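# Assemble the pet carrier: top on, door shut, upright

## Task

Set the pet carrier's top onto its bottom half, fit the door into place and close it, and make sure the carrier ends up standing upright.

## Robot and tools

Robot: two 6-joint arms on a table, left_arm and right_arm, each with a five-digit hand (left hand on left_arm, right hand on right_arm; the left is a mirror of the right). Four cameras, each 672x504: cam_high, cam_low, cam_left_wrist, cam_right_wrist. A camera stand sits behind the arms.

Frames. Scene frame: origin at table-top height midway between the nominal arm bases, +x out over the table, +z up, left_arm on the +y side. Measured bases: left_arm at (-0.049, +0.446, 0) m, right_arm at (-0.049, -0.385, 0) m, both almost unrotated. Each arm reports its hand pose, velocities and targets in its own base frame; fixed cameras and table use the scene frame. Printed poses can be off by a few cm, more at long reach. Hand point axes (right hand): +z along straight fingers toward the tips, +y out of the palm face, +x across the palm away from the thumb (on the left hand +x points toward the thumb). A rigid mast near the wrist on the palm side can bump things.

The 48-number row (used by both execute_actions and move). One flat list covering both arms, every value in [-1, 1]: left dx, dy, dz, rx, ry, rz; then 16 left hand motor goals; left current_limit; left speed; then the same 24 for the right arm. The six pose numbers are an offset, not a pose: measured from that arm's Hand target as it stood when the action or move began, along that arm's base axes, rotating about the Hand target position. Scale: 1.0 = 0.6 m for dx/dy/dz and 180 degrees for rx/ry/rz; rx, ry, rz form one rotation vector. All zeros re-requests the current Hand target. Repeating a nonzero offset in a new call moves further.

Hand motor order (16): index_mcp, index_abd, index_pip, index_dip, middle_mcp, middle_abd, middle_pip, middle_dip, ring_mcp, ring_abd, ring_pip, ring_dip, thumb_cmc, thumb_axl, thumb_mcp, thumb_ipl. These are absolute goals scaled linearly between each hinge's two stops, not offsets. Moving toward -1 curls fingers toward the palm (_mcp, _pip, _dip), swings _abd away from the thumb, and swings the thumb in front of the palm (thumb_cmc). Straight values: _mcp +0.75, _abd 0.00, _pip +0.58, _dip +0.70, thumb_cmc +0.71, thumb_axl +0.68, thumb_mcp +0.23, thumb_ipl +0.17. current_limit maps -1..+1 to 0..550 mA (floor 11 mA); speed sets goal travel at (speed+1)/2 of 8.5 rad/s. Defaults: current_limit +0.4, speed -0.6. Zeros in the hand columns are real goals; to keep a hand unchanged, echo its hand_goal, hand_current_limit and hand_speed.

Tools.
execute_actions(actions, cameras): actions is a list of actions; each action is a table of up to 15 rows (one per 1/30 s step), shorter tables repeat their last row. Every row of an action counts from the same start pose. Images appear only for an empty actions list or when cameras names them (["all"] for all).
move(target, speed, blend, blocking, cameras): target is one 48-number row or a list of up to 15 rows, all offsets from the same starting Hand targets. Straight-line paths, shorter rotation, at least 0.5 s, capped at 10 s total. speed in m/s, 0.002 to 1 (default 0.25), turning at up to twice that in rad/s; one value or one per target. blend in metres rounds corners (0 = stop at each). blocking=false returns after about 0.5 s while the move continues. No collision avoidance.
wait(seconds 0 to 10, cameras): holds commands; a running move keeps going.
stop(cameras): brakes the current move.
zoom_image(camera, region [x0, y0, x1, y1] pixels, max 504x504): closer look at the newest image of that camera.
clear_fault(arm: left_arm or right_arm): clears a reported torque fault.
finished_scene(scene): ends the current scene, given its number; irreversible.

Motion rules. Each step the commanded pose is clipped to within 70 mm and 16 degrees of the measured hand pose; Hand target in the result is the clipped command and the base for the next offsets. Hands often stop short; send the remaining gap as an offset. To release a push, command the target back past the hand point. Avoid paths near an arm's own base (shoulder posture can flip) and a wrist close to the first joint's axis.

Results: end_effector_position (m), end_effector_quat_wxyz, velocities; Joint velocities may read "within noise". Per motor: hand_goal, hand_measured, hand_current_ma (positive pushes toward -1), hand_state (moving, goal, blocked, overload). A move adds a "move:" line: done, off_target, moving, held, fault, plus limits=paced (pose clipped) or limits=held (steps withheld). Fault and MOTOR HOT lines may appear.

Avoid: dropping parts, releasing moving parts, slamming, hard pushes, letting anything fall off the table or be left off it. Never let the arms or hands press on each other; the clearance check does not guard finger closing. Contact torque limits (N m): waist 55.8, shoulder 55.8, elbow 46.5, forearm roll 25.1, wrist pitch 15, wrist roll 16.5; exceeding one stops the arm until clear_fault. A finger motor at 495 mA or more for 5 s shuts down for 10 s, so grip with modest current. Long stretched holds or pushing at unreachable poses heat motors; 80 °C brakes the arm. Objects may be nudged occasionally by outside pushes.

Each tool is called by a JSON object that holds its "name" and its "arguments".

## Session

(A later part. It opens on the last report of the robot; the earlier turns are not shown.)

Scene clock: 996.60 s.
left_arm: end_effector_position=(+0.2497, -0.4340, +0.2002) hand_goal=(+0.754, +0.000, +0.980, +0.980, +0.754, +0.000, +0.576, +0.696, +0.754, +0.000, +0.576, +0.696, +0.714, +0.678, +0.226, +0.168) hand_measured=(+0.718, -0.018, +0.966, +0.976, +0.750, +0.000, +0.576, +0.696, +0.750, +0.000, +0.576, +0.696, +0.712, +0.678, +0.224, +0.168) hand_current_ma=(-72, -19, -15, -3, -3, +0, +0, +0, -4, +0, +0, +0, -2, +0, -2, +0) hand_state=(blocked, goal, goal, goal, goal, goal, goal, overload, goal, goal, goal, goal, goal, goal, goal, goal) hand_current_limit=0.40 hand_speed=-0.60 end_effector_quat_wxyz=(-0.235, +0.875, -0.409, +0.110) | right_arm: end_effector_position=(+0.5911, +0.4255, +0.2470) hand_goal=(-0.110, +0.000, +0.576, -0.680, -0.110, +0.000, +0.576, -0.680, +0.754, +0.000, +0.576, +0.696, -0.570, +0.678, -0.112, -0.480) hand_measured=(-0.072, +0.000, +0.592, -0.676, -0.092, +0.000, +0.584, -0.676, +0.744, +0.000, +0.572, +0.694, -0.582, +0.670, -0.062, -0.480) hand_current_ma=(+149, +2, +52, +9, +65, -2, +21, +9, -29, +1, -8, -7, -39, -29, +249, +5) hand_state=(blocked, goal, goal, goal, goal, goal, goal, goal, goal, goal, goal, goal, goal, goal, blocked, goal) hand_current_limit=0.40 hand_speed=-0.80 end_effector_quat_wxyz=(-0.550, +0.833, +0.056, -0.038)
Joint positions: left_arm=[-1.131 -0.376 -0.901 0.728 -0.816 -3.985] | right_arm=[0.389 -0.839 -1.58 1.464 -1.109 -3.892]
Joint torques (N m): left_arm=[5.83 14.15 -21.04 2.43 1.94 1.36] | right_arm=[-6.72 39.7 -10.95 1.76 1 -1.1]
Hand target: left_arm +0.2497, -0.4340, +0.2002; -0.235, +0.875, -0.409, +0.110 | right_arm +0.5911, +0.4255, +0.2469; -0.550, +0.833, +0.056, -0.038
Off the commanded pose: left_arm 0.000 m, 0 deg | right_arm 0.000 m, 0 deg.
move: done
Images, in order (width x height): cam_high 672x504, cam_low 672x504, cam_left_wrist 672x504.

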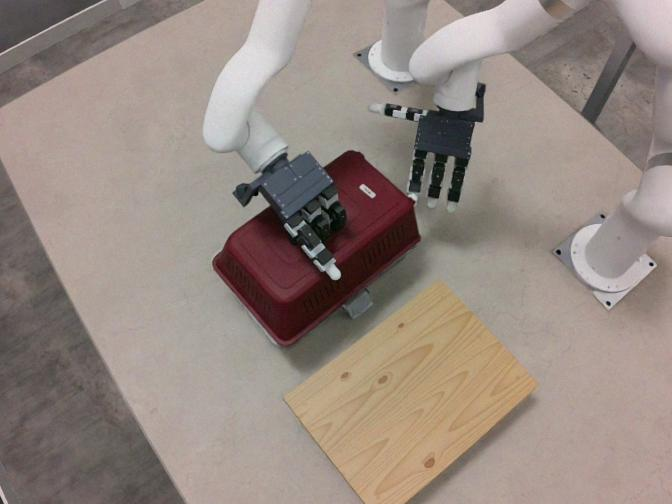

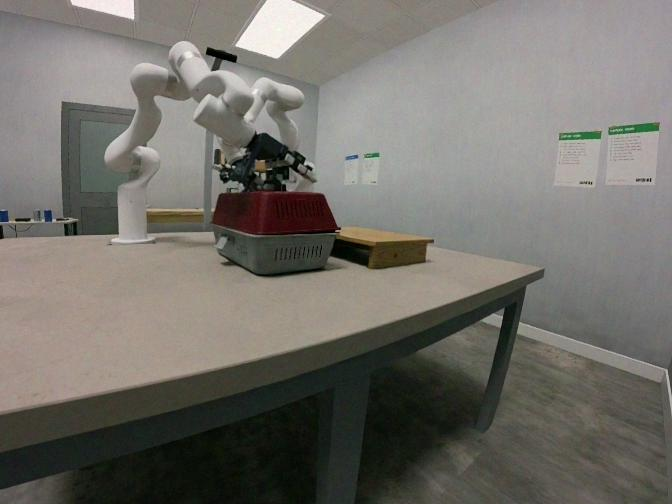

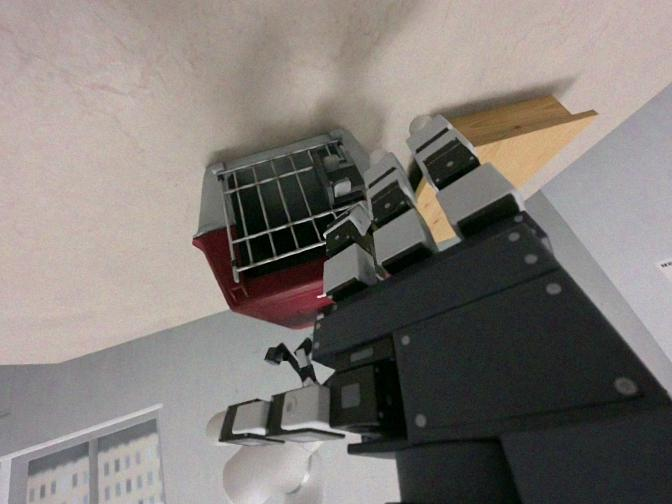

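{"name": "move", "arguments": {"target": [[0,0,0,0,0,0, 0.753,0,0.98,0.98, 0.754,0,0.576,0.696, 0.754,0,0.576,0.696, 0.714,0.678,0.226,0.168, 0.4,-0.6, 0.0,0,0.012,0,0,0, -0.11,0,0.576,-0.68, -0.11,0,0.576,-0.68, 0.753,0,0.576,0.696, -0.571,0.678,-0.112,-0.481, 0.4,-0.8],[0,0,0,0,0,0, 0.753,0,0.98,0.98, 0.754,0,0.576,0.696, 0.754,0,0.576,0.696, 0.714,0.678,0.226,0.168, 0.4,-0.6, 0.006,-0.008,0.012,-0.008,0,0, -0.11,0,0.576,-0.68, -0.11,0,0.576,-0.68, 0.753,0,0.576,0.696, -0.571,0.678,-0.112,-0.481, 0.4,-0.8]], "cameras": ["cam_high","cam_low","cam_left_wrist"], "speed": 0.03}}

{"name": "zoom_image", "arguments": {"camera": "cam_low", "region": [205, 205, 285, 265]}}

{"name": "zoom_image", "arguments": {"camera": "cam_low", "region": [275, 205, 355, 265]}}

{"name": "zoom_image", "arguments": {"camera": "cam_high", "region": [200, 220, 320, 360]}}

{"name": "zoom_image", "arguments": {"camera": "cam_left_wrist", "region": [190, 220, 290, 320]}}

Scene clock: 1013.20 s.
left_arm: end_effector_position=(+0.2497, -0.4340, +0.2002) hand_goal=(+0.754, +0.000, +0.980, +0.980, +0.754, +0.000, +0.576, +0.696, +0.754, +0.000, +0.576, +0.696, +0.714, +0.678, +0.226, +0.168) hand_measured=(+0.722, -0.004, +0.966, +0.976, +0.750, +0.000, +0.576, +0.696, +0.750, +0.000, +0.576, +0.696, +0.712, +0.678, +0.224, +0.168) hand_current_ma=(-61, -3, -15, -3, -3, +0, +0, +0, -4, +0, +0, +0, -2, +0, -2, +0) hand_state=(blocked, goal, goal, goal, goal, goal, goal, overload, goal, goal, goal, goal, goal, goal, goal, goal) hand_current_limit=0.40 hand_speed=-0.60 end_effector_quat_wxyz=(-0.235, +0.875, -0.409, +0.110) | right_arm: end_effector_position=(+0.5947, +0.4207, +0.2541) hand_goal=(-0.110, +0.000, +0.576, -0.680, -0.110, +0.000, +0.576, -0.680, +0.754, +0.000, +0.576, +0.696, -0.570, +0.678, -0.112, -0.480) hand_measured=(-0.074, +0.000, +0.592, -0.676, -0.098, +0.000, +0.584, -0.666, +0.744, +0.000, +0.572, +0.694, -0.580, +0.670, -0.062, -0.462) hand_current_ma=(+143, +0, +49, +12, +38, +0, +25, +41, -29, +1, -8, -7, -29, -25, +249, +82) hand_state=(blocked, goal, goal, goal, goal, goal, goal, goal, goal, goal, goal, goal, goal, goal, blocked, goal) hand_current_limit=0.40 hand_speed=-0.80 end_effector_quat_wxyz=(-0.539, +0.840, +0.055, -0.039)
Joint positions: left_arm=[-1.131 -0.376 -0.901 0.728 -0.816 -3.985] | right_arm=[0.387 -0.832 -1.596 1.429 -1.098 -3.853]
Joint torques (N m): left_arm=[-0.06 18.96 -19.87 1.74 1.86 1.25] | right_arm=[-12.11 48.06 -23.53 -0.83 0.71 1.21]
Hand target: left_arm +0.2497, -0.4340, +0.2002; -0.235, +0.875, -0.409, +0.110 | right_arm +0.5947, +0.4207, +0.2541; -0.539, +0.840, +0.055, -0.039
Off the commanded pose: left_arm 0.000 m, 0 deg | right_arm 0.000 m, 0 deg.
move: done
Images, in order (width x height): cam_high 672x504, cam_low 672x504, cam_left_wrist 672x504.

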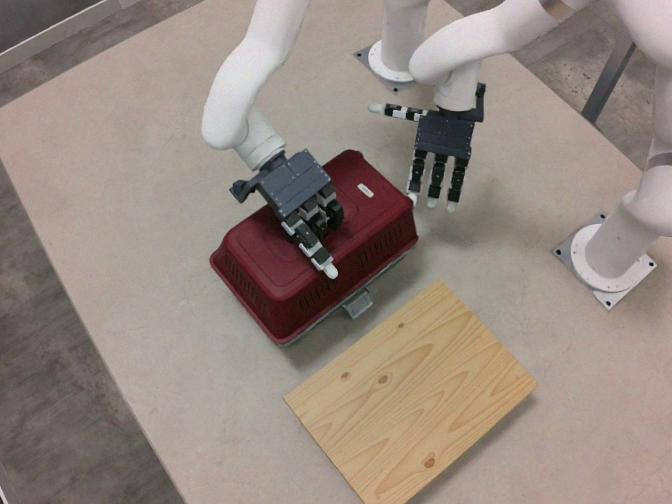

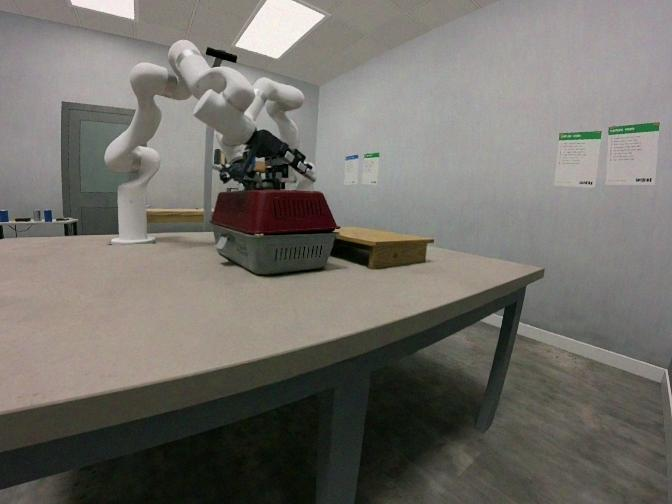

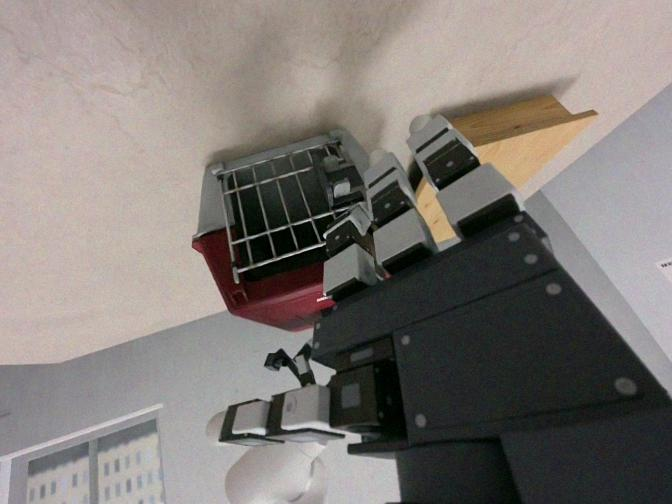

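Scaled by 6.300 from the camera's 672x504 image, which has a finer 960x720 frame.

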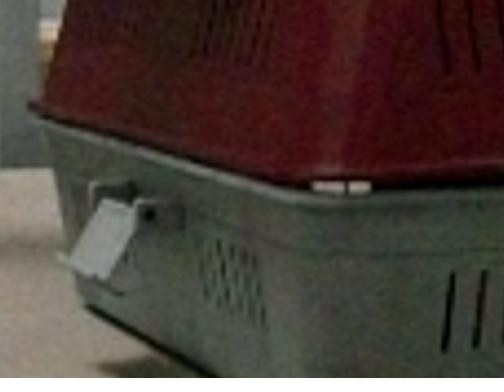

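Scaled by 6.300 from the camera's 672x504 image, which has a finer 960x720 frame.

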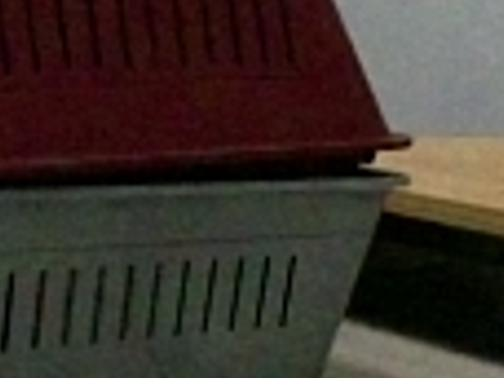

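Scaled by 3.600 from the camera's 672x504 image, which has a finer 960x720 frame.

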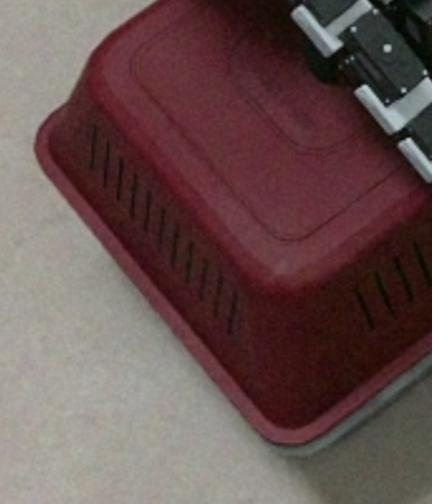

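Scaled by 5.040 from the camera's 672x504 image, which has a finer 960x720 frame.

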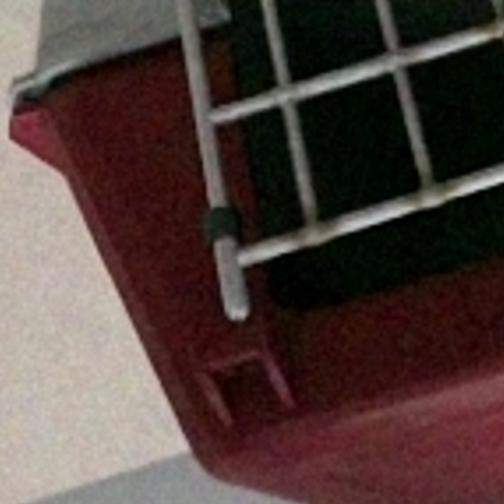

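{"name": "move", "arguments": {"target": [0,0,0,0,0,0, 0.753,0,0.98,0.98, 0.754,0,0.576,0.696, 0.754,0,0.576,0.696, 0.714,0.678,0.226,0.168, 0.4,-0.6, 0,0,-0.008,-0.011,0,0, -0.11,0,0.576,-0.68, -0.11,0,0.576,-0.68, 0.753,0,0.576,0.696, -0.571,0.678,-0.112,-0.481, 0.4,-0.8], "cameras": ["cam_high","cam_low","cam_left_wrist"], "speed": 0.03}}

{"name": "zoom_image", "arguments": {"camera": "cam_low", "region": [205, 205, 285, 265]}}

{"name": "zoom_image", "arguments": {"camera": "cam_low", "region": [275, 205, 355, 265]}}

{"name": "zoom_image", "arguments": {"camera": "cam_high", "region": [200, 220, 320, 360]}}

{"name": "zoom_image", "arguments": {"camera": "cam_left_wrist", "region": [190, 220, 290, 320]}}

Scene clock: 1020.30 s.
left_arm: end_effector_position=(+0.2497, -0.4340, +0.2002) hand_goal=(+0.754, +0.000, +0.980, +0.980, +0.754, +0.000, +0.576, +0.696, +0.754, +0.000, +0.576, +0.696, +0.714, +0.678, +0.226, +0.168) hand_measured=(+0.722, -0.006, +0.968, +0.976, +0.750, +0.000, +0.576, +0.696, +0.750, +0.000, +0.576, +0.696, +0.712, +0.678, +0.224, +0.168) hand_current_ma=(-61, -5, -15, -3, -3, +0, +0, +0, -4, +0, +0, +0, -2, +0, -2, +0) hand_state=(blocked, moving, goal, goal, goal, goal, goal, overload, goal, goal, goal, goal, goal, goal, goal, goal) hand_current_limit=0.40 hand_speed=-0.60 end_effector_quat_wxyz=(-0.235, +0.875, -0.409, +0.110) | right_arm: end_effector_position=(+0.5947, +0.4207, +0.2493) hand_goal=(-0.110, +0.000, +0.576, -0.680, -0.110, +0.000, +0.576, -0.680, +0.754, +0.000, +0.576, +0.696, -0.570, +0.678, -0.112, -0.480) hand_measured=(-0.072, +0.002, +0.592, -0.676, -0.098, +0.000, +0.586, -0.670, +0.744, +0.000, +0.572, +0.694, -0.580, +0.670, -0.062, -0.462) hand_current_ma=(+147, +3, +49, +9, +38, +1, +29, +29, -29, +1, -8, -7, -28, -25, +249, +80) hand_state=(blocked, goal, goal, goal, goal, goal, goal, goal, goal, goal, goal, goal, goal, goal, blocked, goal) hand_current_limit=0.40 hand_speed=-0.80 end_effector_quat_wxyz=(-0.525, +0.849, +0.054, -0.040)
Joint positions: left_arm=[-1.131 -0.376 -0.901 0.728 -0.816 -3.985] | right_arm=[0.394 -0.837 -1.606 1.401 -1.073 -3.828]
Joint torques (N m): left_arm=[-4.45 20.43 -19.33 1.39 1.67 1.12] | right_arm=[13.7 45.48 -22.54 -0.86 0.8 1.33]
Hand target: left_arm +0.2497, -0.4340, +0.2002; -0.235, +0.875, -0.409, +0.110 | right_arm +0.5947, +0.4207, +0.2493; -0.525, +0.849, +0.054, -0.040
Off the commanded pose: left_arm 0.000 m, 0 deg | right_arm 0.000 m, 0 deg.
move: done
Images, in order (width x height): cam_high 672x504, cam_low 672x504, cam_left_wrist 672x504.

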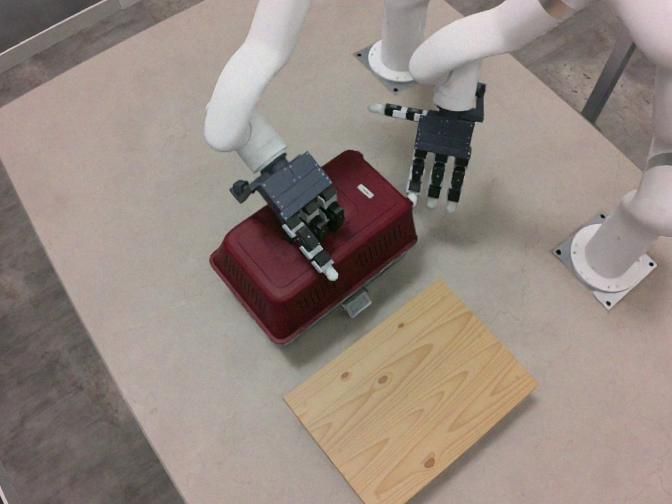

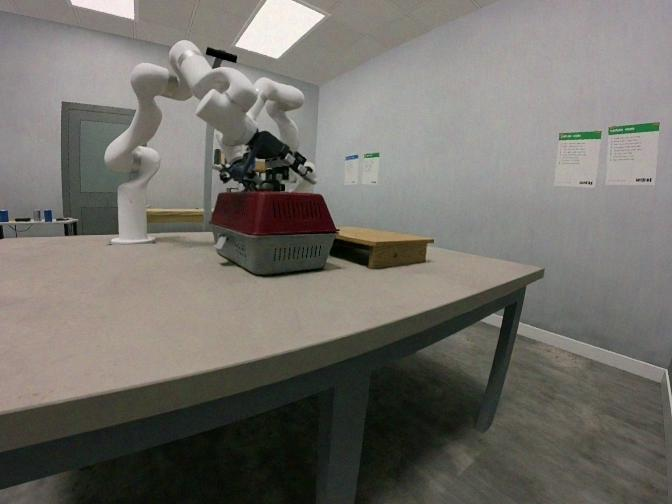

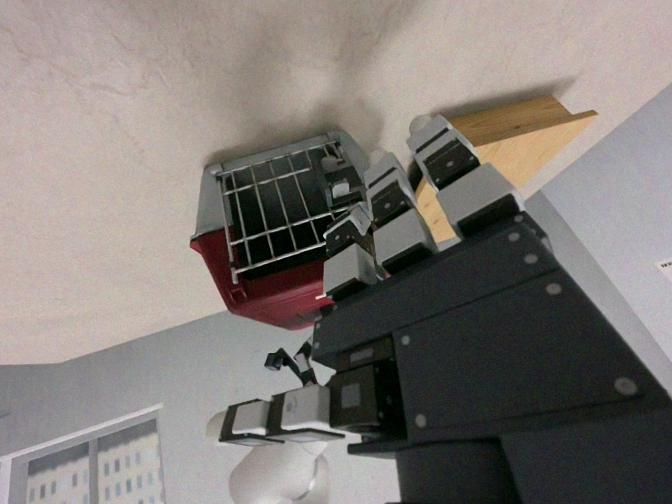

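Scaled by 6.300 from the camera's 672x504 image, which has a finer 960x720 frame.

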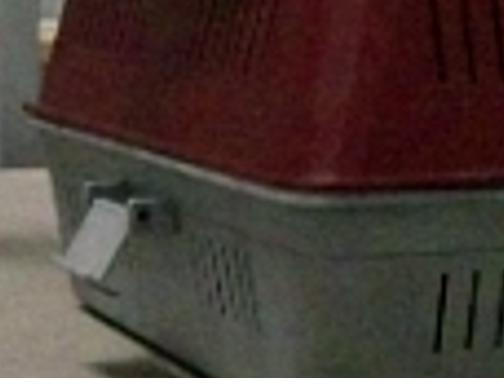

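Scaled by 6.300 from the camera's 672x504 image, which has a finer 960x720 frame.

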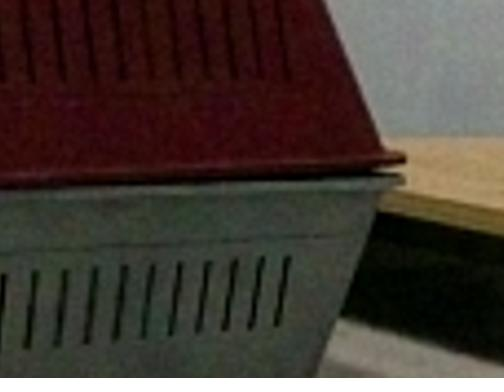

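Scaled by 3.600 from the camera's 672x504 image, which has a finer 960x720 frame.

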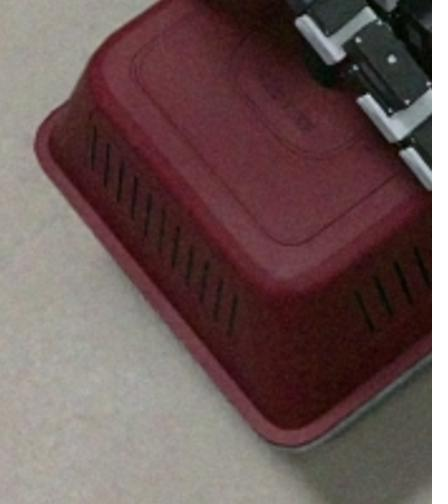

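Scaled by 5.040 from the camera's 672x504 image, which has a finer 960x720 frame.

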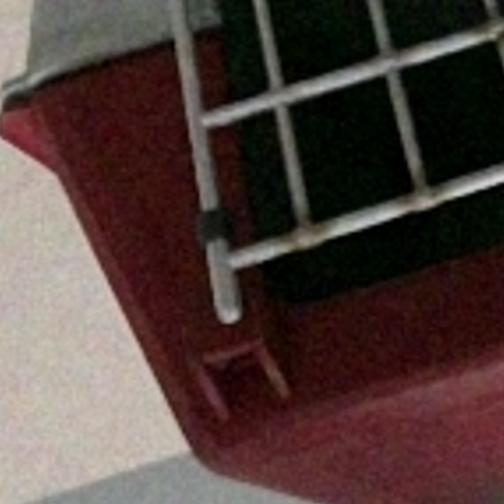

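{"name": "move", "arguments": {"target": [[0,0,0,0,0,0, 0.753,0,0.98,0.98, 0.754,0,0.576,0.696, 0.754,0,0.576,0.696, 0.714,0.678,0.226,0.168, 0.4,-0.6, 0,0,0.006,0,0,0, -0.11,0,0.576,-0.68, -0.11,0,0.576,-0.68, 0.753,0,0.576,0.696, -0.571,0.678,-0.112,-0.481, 0.4,-0.8],[0,0,0,0,0,0, 0.753,0,0.98,0.98, 0.754,0,0.576,0.696, 0.754,0,0.576,0.696, 0.714,0.678,0.226,0.168, 0.4,-0.6, 0,0.008,0.006,0,0,0, -0.11,0,0.576,-0.68, -0.11,0,0.576,-0.68, 0.753,0,0.576,0.696, -0.571,0.678,-0.112,-0.481, 0.4,-0.8]], "cameras": ["cam_high","cam_low","cam_left_wrist"], "speed": 0.03}}

{"name": "zoom_image", "arguments": {"camera": "cam_low", "region": [205, 205, 285, 265]}}

{"name": "zoom_image", "arguments": {"camera": "cam_low", "region": [275, 205, 355, 265]}}

{"name": "zoom_image", "arguments": {"camera": "cam_high", "region": [200, 220, 320, 360]}}

{"name": "zoom_image", "arguments": {"camera": "cam_left_wrist", "region": [190, 220, 290, 320]}}

Scene clock: 1027.17 s.
left_arm: end_effector_position=(+0.2497, -0.4340, +0.2002) hand_goal=(+0.754, +0.000, +0.980, +0.980, +0.754, +0.000, +0.576, +0.696, +0.754, +0.000, +0.576, +0.696, +0.714, +0.678, +0.226, +0.168) hand_measured=(+0.728, -0.004, +0.968, +0.976, +0.750, +0.000, +0.576, +0.696, +0.750, +0.000, +0.576, +0.696, +0.712, +0.678, +0.224, +0.168) hand_current_ma=(-46, -3, -12, -3, -3, +0, +0, +0, -4, +0, +0, +0, -2, +0, -2, +0) hand_state=(blocked, goal, goal, goal, goal, goal, goal, overload, goal, goal, goal, goal, goal, goal, goal, goal) hand_current_limit=0.40 hand_speed=-0.60 end_effector_quat_wxyz=(-0.235, +0.875, -0.409, +0.110) | right_arm: end_effector_position=(+0.5947, +0.4255, +0.2530) hand_goal=(-0.110, +0.000, +0.576, -0.680, -0.110, +0.000, +0.576, -0.680, +0.754, +0.000, +0.576, +0.696, -0.570, +0.678, -0.112, -0.480) hand_measured=(-0.072, +0.000, +0.592, -0.676, -0.096, +0.002, +0.588, -0.666, +0.744, +0.000, +0.572, +0.694, -0.580, +0.672, -0.062, -0.462) hand_current_ma=(+146, +1, +49, +9, +45, +4, +34, +43, -29, +1, -8, -7, -28, -24, +249, +83) hand_state=(blocked, goal, goal, goal, goal, goal, goal, goal, goal, goal, goal, goal, goal, goal, blocked, goal) hand_current_limit=0.40 hand_speed=-0.80 end_effector_quat_wxyz=(-0.525, +0.849, +0.054, -0.040)
Joint positions: left_arm=[-1.131 -0.376 -0.901 0.728 -0.816 -3.985] | right_arm=[0.401 -0.837 -1.615 1.4 -1.07 -3.817]
Joint torques (N m): left_arm=[-5.52 23.45 -17.34 1.15 0.95 0.88] | right_arm=[13.54 47.55 -23.87 2.61 0.72 1.21]
Hand target: left_arm +0.2497, -0.4340, +0.2002; -0.235, +0.875, -0.409, +0.110 | right_arm +0.5947, +0.4255, +0.2529; -0.525, +0.849, +0.054, -0.040
Off the commanded pose: left_arm 0.000 m, 0 deg | right_arm 0.000 m, 0 deg.
move: done
Images, in order (width x height): cam_high 672x504, cam_low 672x504, cam_left_wrist 672x504.

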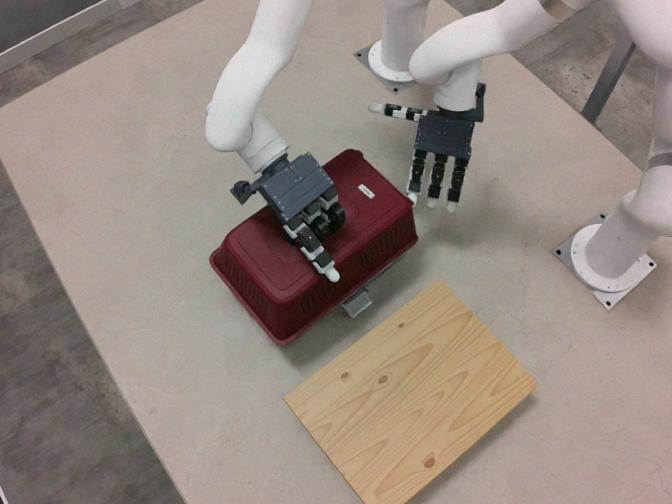

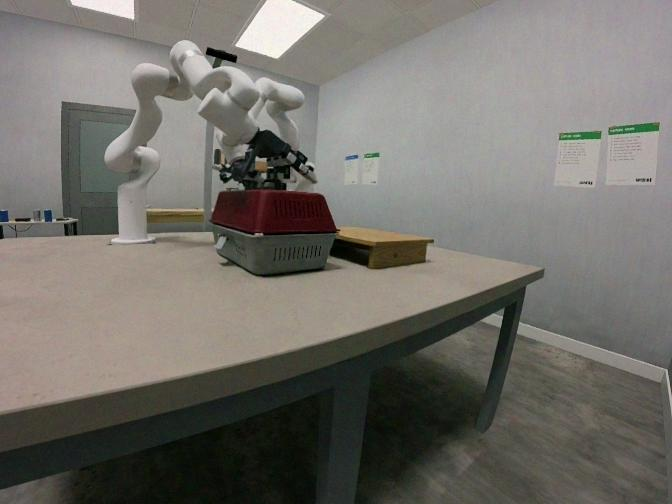

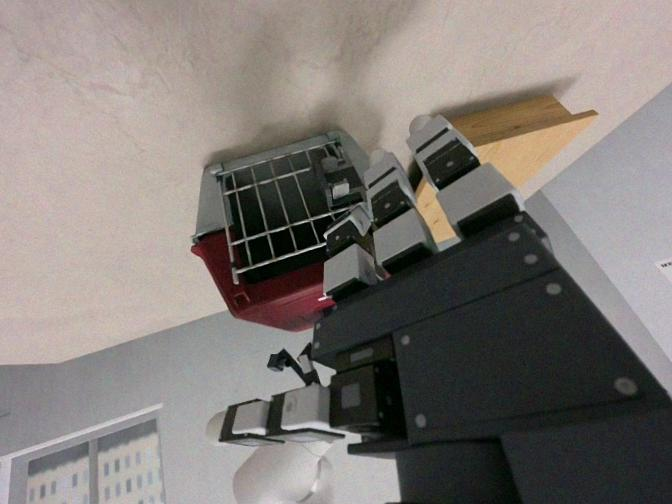

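Scaled by 6.300 from the camera's 672x504 image, which has a finer 960x720 frame.

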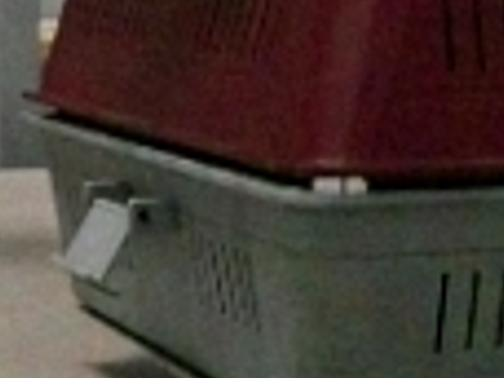

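Scaled by 6.300 from the camera's 672x504 image, which has a finer 960x720 frame.

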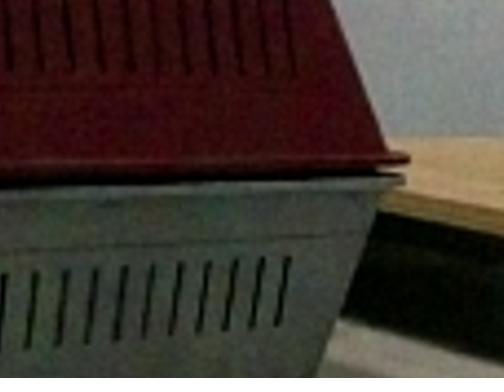

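Scaled by 3.600 from the camera's 672x504 image, which has a finer 960x720 frame.

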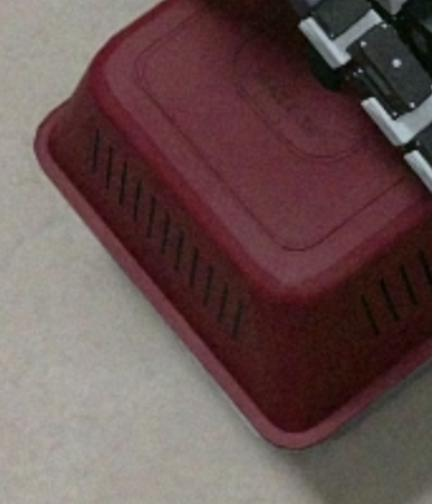

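Scaled by 5.040 from the camera's 672x504 image, which has a finer 960x720 frame.

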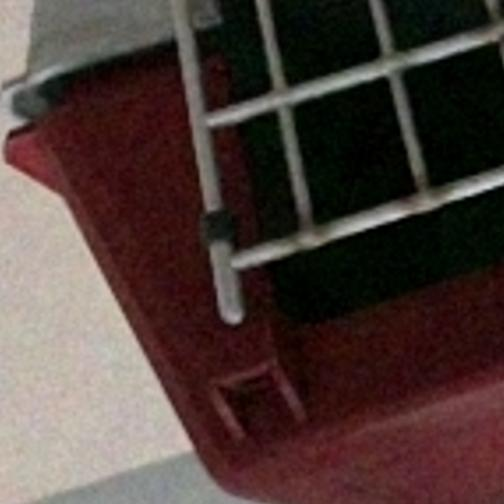

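{"name": "move", "arguments": {"target": [0,0,0,0,0,0, 0.753,0,0.98,0.98, 0.754,0,0.576,0.696, 0.754,0,0.576,0.696, 0.714,0.678,0.226,0.168, 0.4,-0.6, 0,-0.001,-0.012,0,0,0, -0.11,0,0.576,-0.68, -0.11,0,0.576,-0.68, 0.753,0,0.576,0.696, -0.571,0.678,-0.112,-0.481, 0.4,-0.8], "cameras": ["cam_high","cam_low","cam_left_wrist"], "speed": 0.02}}

{"name": "zoom_image", "arguments": {"camera": "cam_low", "region": [205, 205, 285, 265]}}

{"name": "zoom_image", "arguments": {"camera": "cam_low", "region": [275, 205, 355, 265]}}

{"name": "zoom_image", "arguments": {"camera": "cam_high", "region": [200, 220, 320, 360]}}

{"name": "zoom_image", "arguments": {"camera": "cam_left_wrist", "region": [190, 220, 290, 320]}}

Scene clock: 1035.70 s.
left_arm: end_effector_position=(+0.2497, -0.4340, +0.2002) hand_goal=(+0.754, +0.000, +0.980, +0.980, +0.754, +0.000, +0.576, +0.696, +0.754, +0.000, +0.576, +0.696, +0.714, +0.678, +0.226, +0.168) hand_measured=(+0.728, -0.006, +0.970, +0.976, +0.750, +0.000, +0.576, +0.696, +0.750, +0.000, +0.576, +0.696, +0.712, +0.678, +0.224, +0.168) hand_current_ma=(-45, -3, -11, -3, -3, +0, +0, +0, -4, +0, +0, +0, -2, +0, -2, +0) hand_state=(blocked, goal, goal, goal, goal, goal, goal, overload, goal, goal, goal, goal, goal, goal, goal, goal) hand_current_limit=0.40 hand_speed=-0.60 end_effector_quat_wxyz=(-0.235, +0.875, -0.409, +0.110) | right_arm: end_effector_position=(+0.5947, +0.4250, +0.2458) hand_goal=(-0.110, +0.000, +0.576, -0.680, -0.110, +0.000, +0.576, -0.680, +0.754, +0.000, +0.576, +0.696, -0.570, +0.678, -0.112, -0.480) hand_measured=(-0.066, +0.002, +0.592, -0.676, -0.094, +0.002, +0.584, -0.676, +0.744, +0.000, +0.572, +0.694, -0.576, +0.672, -0.062, -0.480) hand_current_ma=(+179, +5, +49, +9, +57, +4, +22, +9, -29, +1, -8, -7, -19, -24, +251, -1) hand_state=(blocked, goal, goal, goal, goal, goal, goal, goal, goal, goal, goal, goal, goal, goal, blocked, goal) hand_current_limit=0.40 hand_speed=-0.80 end_effector_quat_wxyz=(-0.525, +0.849, +0.054, -0.040)
Joint positions: left_arm=[-1.131 -0.376 -0.901 0.728 -0.816 -3.985] | right_arm=[0.4 -0.845 -1.612 1.406 -1.069 -3.83]
Joint torques (N m): left_arm=[-4.76 24.89 -16.26 0.8 0.17 0.89] | right_arm=[-12.39 39.71 -11.13 2.04 1.44 -1.13]
Hand target: left_arm +0.2497, -0.4340, +0.2002; -0.235, +0.875, -0.409, +0.110 | right_arm +0.5947, +0.4249, +0.2457; -0.525, +0.849, +0.054, -0.040
Off the commanded pose: left_arm 0.000 m, 0 deg | right_arm 0.000 m, 0 deg.
move: done
Images, in order (width x height): cam_high 672x504, cam_low 672x504, cam_left_wrist 672x504.

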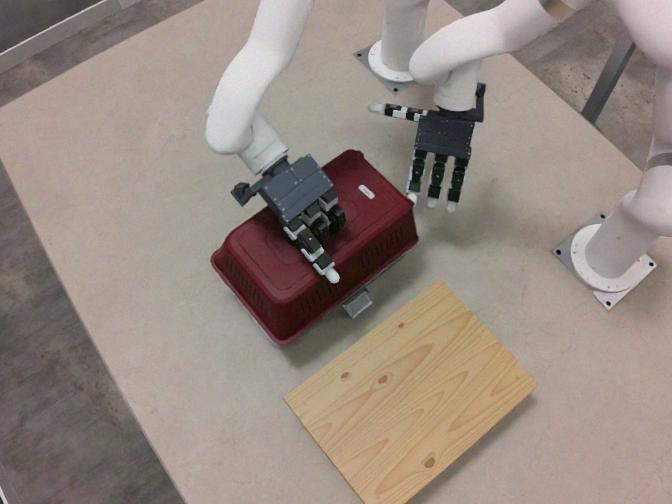

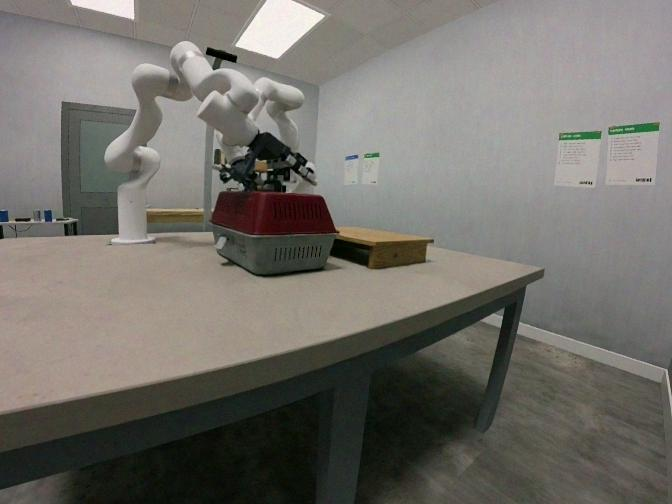

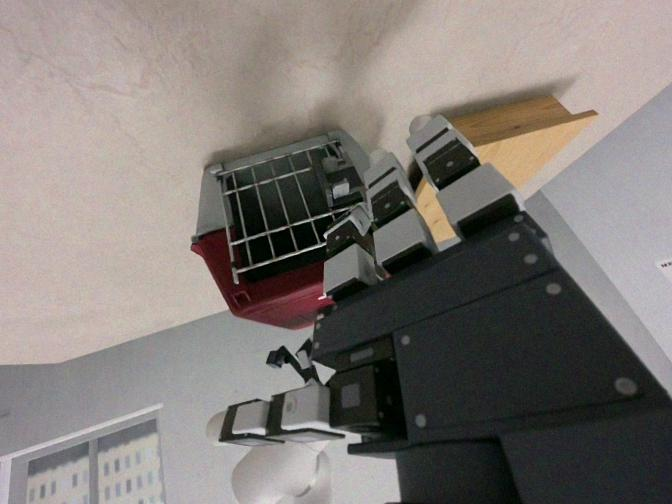

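Scaled by 6.300 from the camera's 672x504 image, which has a finer 960x720 frame.

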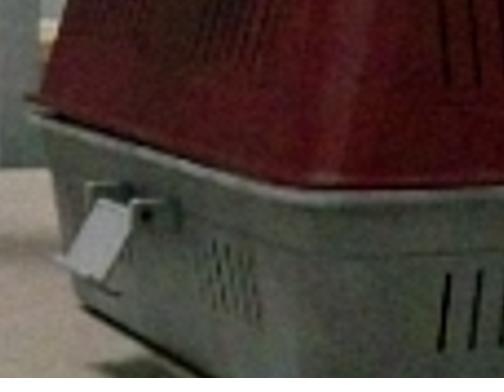

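Scaled by 6.300 from the camera's 672x504 image, which has a finer 960x720 frame.

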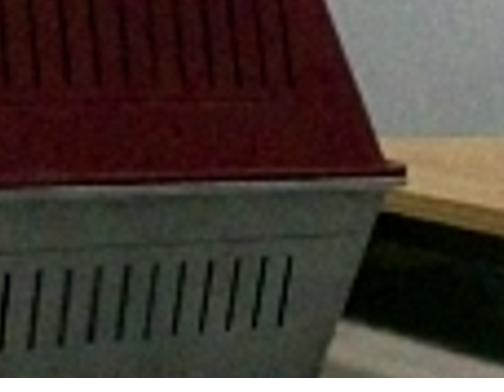

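Scaled by 3.600 from the camera's 672x504 image, which has a finer 960x720 frame.

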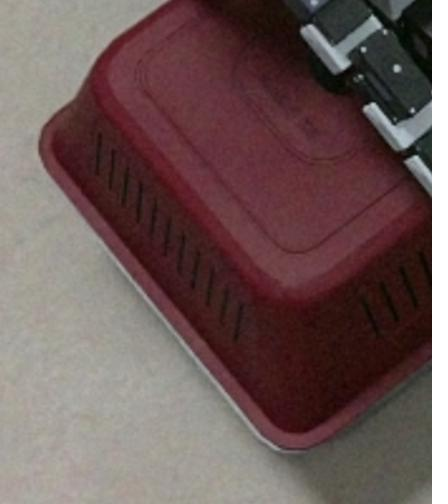

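Scaled by 5.040 from the camera's 672x504 image, which has a finer 960x720 frame.

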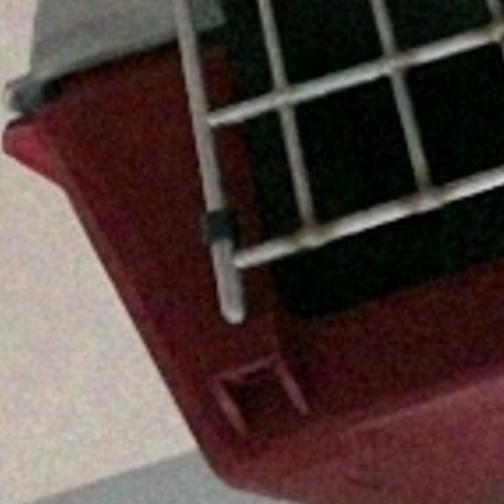

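{"name": "move", "arguments": {"target": [[0,0,0,0,0,0, 0.753,0,0.98,0.98, 0.754,0,0.576,0.696, 0.754,0,0.576,0.696, 0.714,0.678,0.226,0.168, 0.4,-0.6, 0,0,0.007,0,0,0, -0.11,0,0.576,-0.68, -0.11,0,0.576,-0.68, 0.753,0,0.576,0.696, -0.571,0.678,-0.112,-0.481, 0.4,-0.8],[0,0,0,0,0,0, 0.753,0,0.98,0.98, 0.754,0,0.576,0.696, 0.754,0,0.576,0.696, 0.714,0.678,0.226,0.168, 0.4,-0.6, 0.009,0,0.007,0,0,0, -0.11,0,0.576,-0.68, -0.11,0,0.576,-0.68, 0.753,0,0.576,0.696, -0.571,0.678,-0.112,-0.481, 0.4,-0.8],[0,0,0,0,0,0, 0.753,0,0.98,0.98, 0.754,0,0.576,0.696, 0.754,0,0.576,0.696, 0.714,0.678,0.226,0.168, 0.4,-0.6, 0.009,0,-0.002,0,0,0, -0.11,0,0.576,-0.68, -0.11,0,0.576,-0.68, 0.753,0,0.576,0.696, -0.571,0.678,-0.112,-0.481, 0.4,-0.8]], "cameras": ["cam_high","cam_low","cam_left_wrist"], "speed": 0.02}}

{"name": "zoom_image", "arguments": {"camera": "cam_low", "region": [205, 205, 285, 265]}}

{"name": "zoom_image", "arguments": {"camera": "cam_low", "region": [275, 205, 355, 265]}}

{"name": "zoom_image", "arguments": {"camera": "cam_high", "region": [200, 220, 320, 360]}}

{"name": "zoom_image", "arguments": {"camera": "cam_left_wrist", "region": [190, 220, 290, 320]}}

Scene clock: 1045.03 s.
left_arm: end_effector_position=(+0.2497, -0.4340, +0.2002) hand_goal=(+0.754, +0.000, +0.980, +0.980, +0.754, +0.000, +0.576, +0.696, +0.754, +0.000, +0.576, +0.696, +0.714, +0.678, +0.226, +0.168) hand_measured=(+0.732, -0.002, +0.972, +0.976, +0.750, +0.000, +0.576, +0.696, +0.750, +0.000, +0.576, +0.696, +0.712, +0.678, +0.224, +0.168) hand_current_ma=(-33, -1, -7, -2, -3, +0, +0, +0, -4, +0, +0, +0, -2, +0, -2, +0) hand_state=(blocked, goal, goal, goal, goal, goal, goal, overload, goal, goal, goal, goal, goal, goal, goal, goal) hand_current_limit=0.40 hand_speed=-0.60 end_effector_quat_wxyz=(-0.235, +0.875, -0.409, +0.110) | right_arm: end_effector_position=(+0.6002, +0.4249, +0.2446) hand_goal=(-0.110, +0.000, +0.576, -0.680, -0.110, +0.000, +0.576, -0.680, +0.754, +0.000, +0.576, +0.696, -0.570, +0.678, -0.112, -0.480) hand_measured=(-0.070, +0.002, +0.590, -0.676, -0.096, +0.002, +0.584, -0.676, +0.744, +0.000, +0.572, +0.694, -0.576, +0.674, -0.062, -0.474) hand_current_ma=(+159, +3, +45, +9, +44, +4, +21, +9, -29, +1, -8, -7, -14, -12, +250, +21) hand_state=(blocked, goal, goal, goal, goal, goal, goal, goal, goal, goal, goal, goal, goal, goal, blocked, goal) hand_current_limit=0.40 hand_speed=-0.80 end_effector_quat_wxyz=(-0.525, +0.849, +0.054, -0.040)
Joint positions: left_arm=[-1.131 -0.376 -0.901 0.728 -0.816 -3.985] | right_arm=[0.397 -0.859 -1.633 1.4 -1.072 -3.823]
Joint torques (N m): left_arm=[-4.98 27.93 -14.45 1.19 -0.66 0.64] | right_arm=[-9 40.95 -11.04 2.08 1.23 -1.06]
Hand target: left_arm +0.2497, -0.4340, +0.2002; -0.235, +0.875, -0.409, +0.110 | right_arm +0.6001, +0.4249, +0.2445; -0.525, +0.849, +0.054, -0.040
Off the commanded pose: left_arm 0.000 m, 0 deg | right_arm 0.000 m, 0 deg.
move: done
Images, in order (width x height): cam_high 672x504, cam_low 672x504, cam_left_wrist 672x504.

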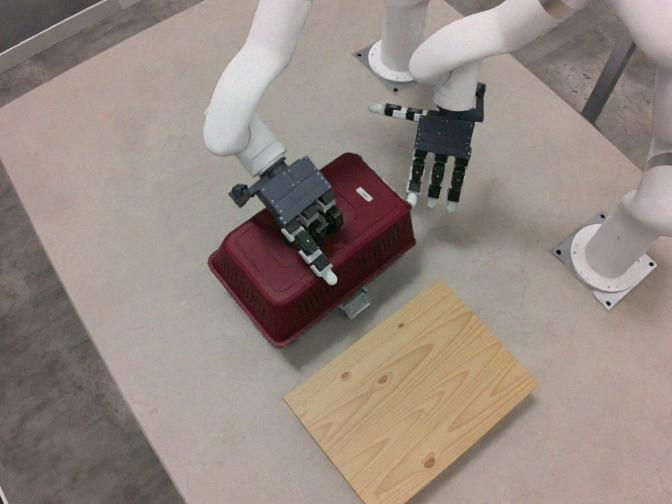

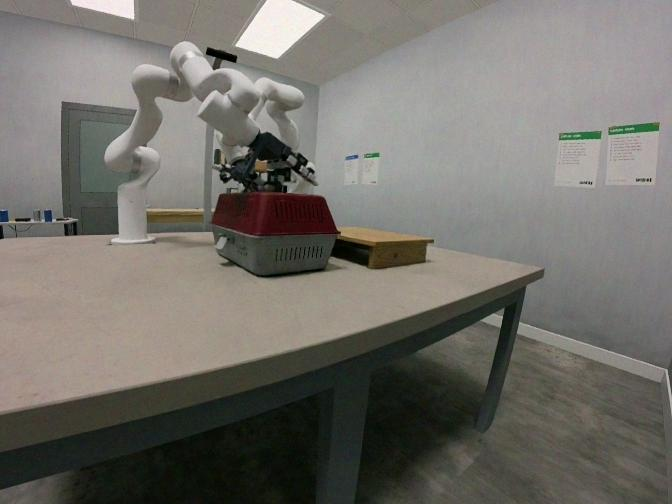

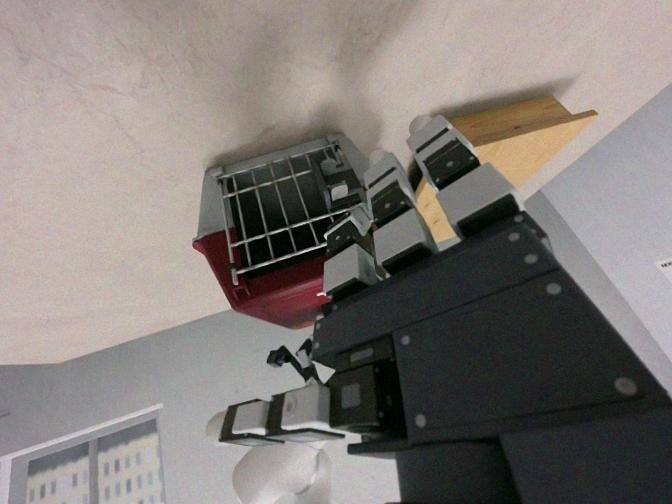

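Scaled by 6.300 from the camera's 672x504 image, which has a finer 960x720 frame.

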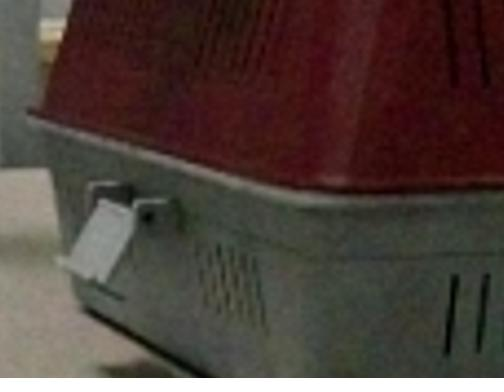

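Scaled by 6.300 from the camera's 672x504 image, which has a finer 960x720 frame.

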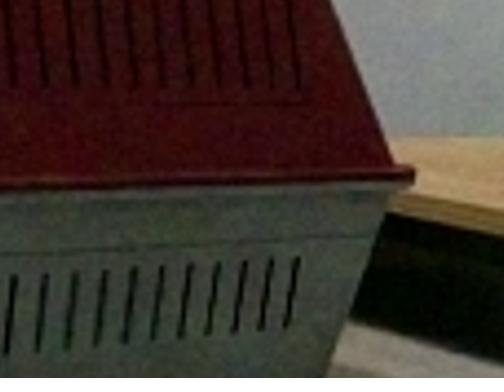

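Scaled by 3.600 from the camera's 672x504 image, which has a finer 960x720 frame.

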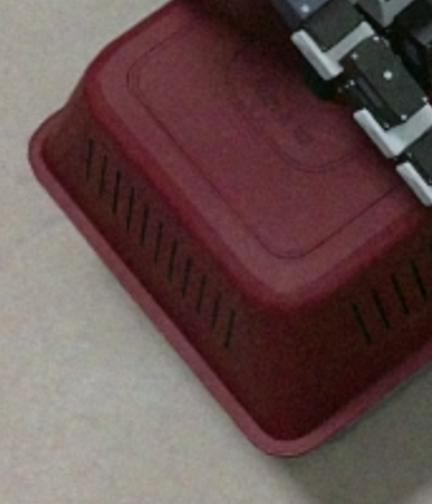

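Scaled by 5.040 from the camera's 672x504 image, which has a finer 960x720 frame.

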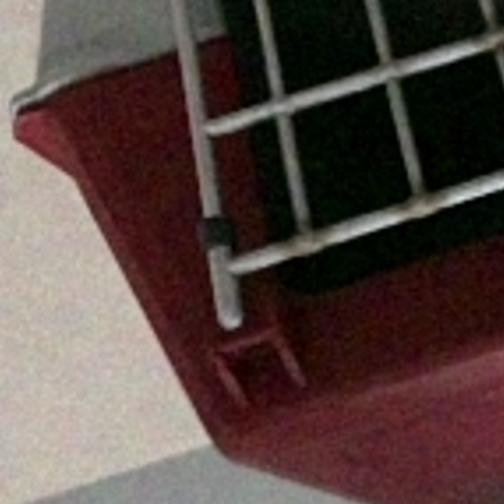

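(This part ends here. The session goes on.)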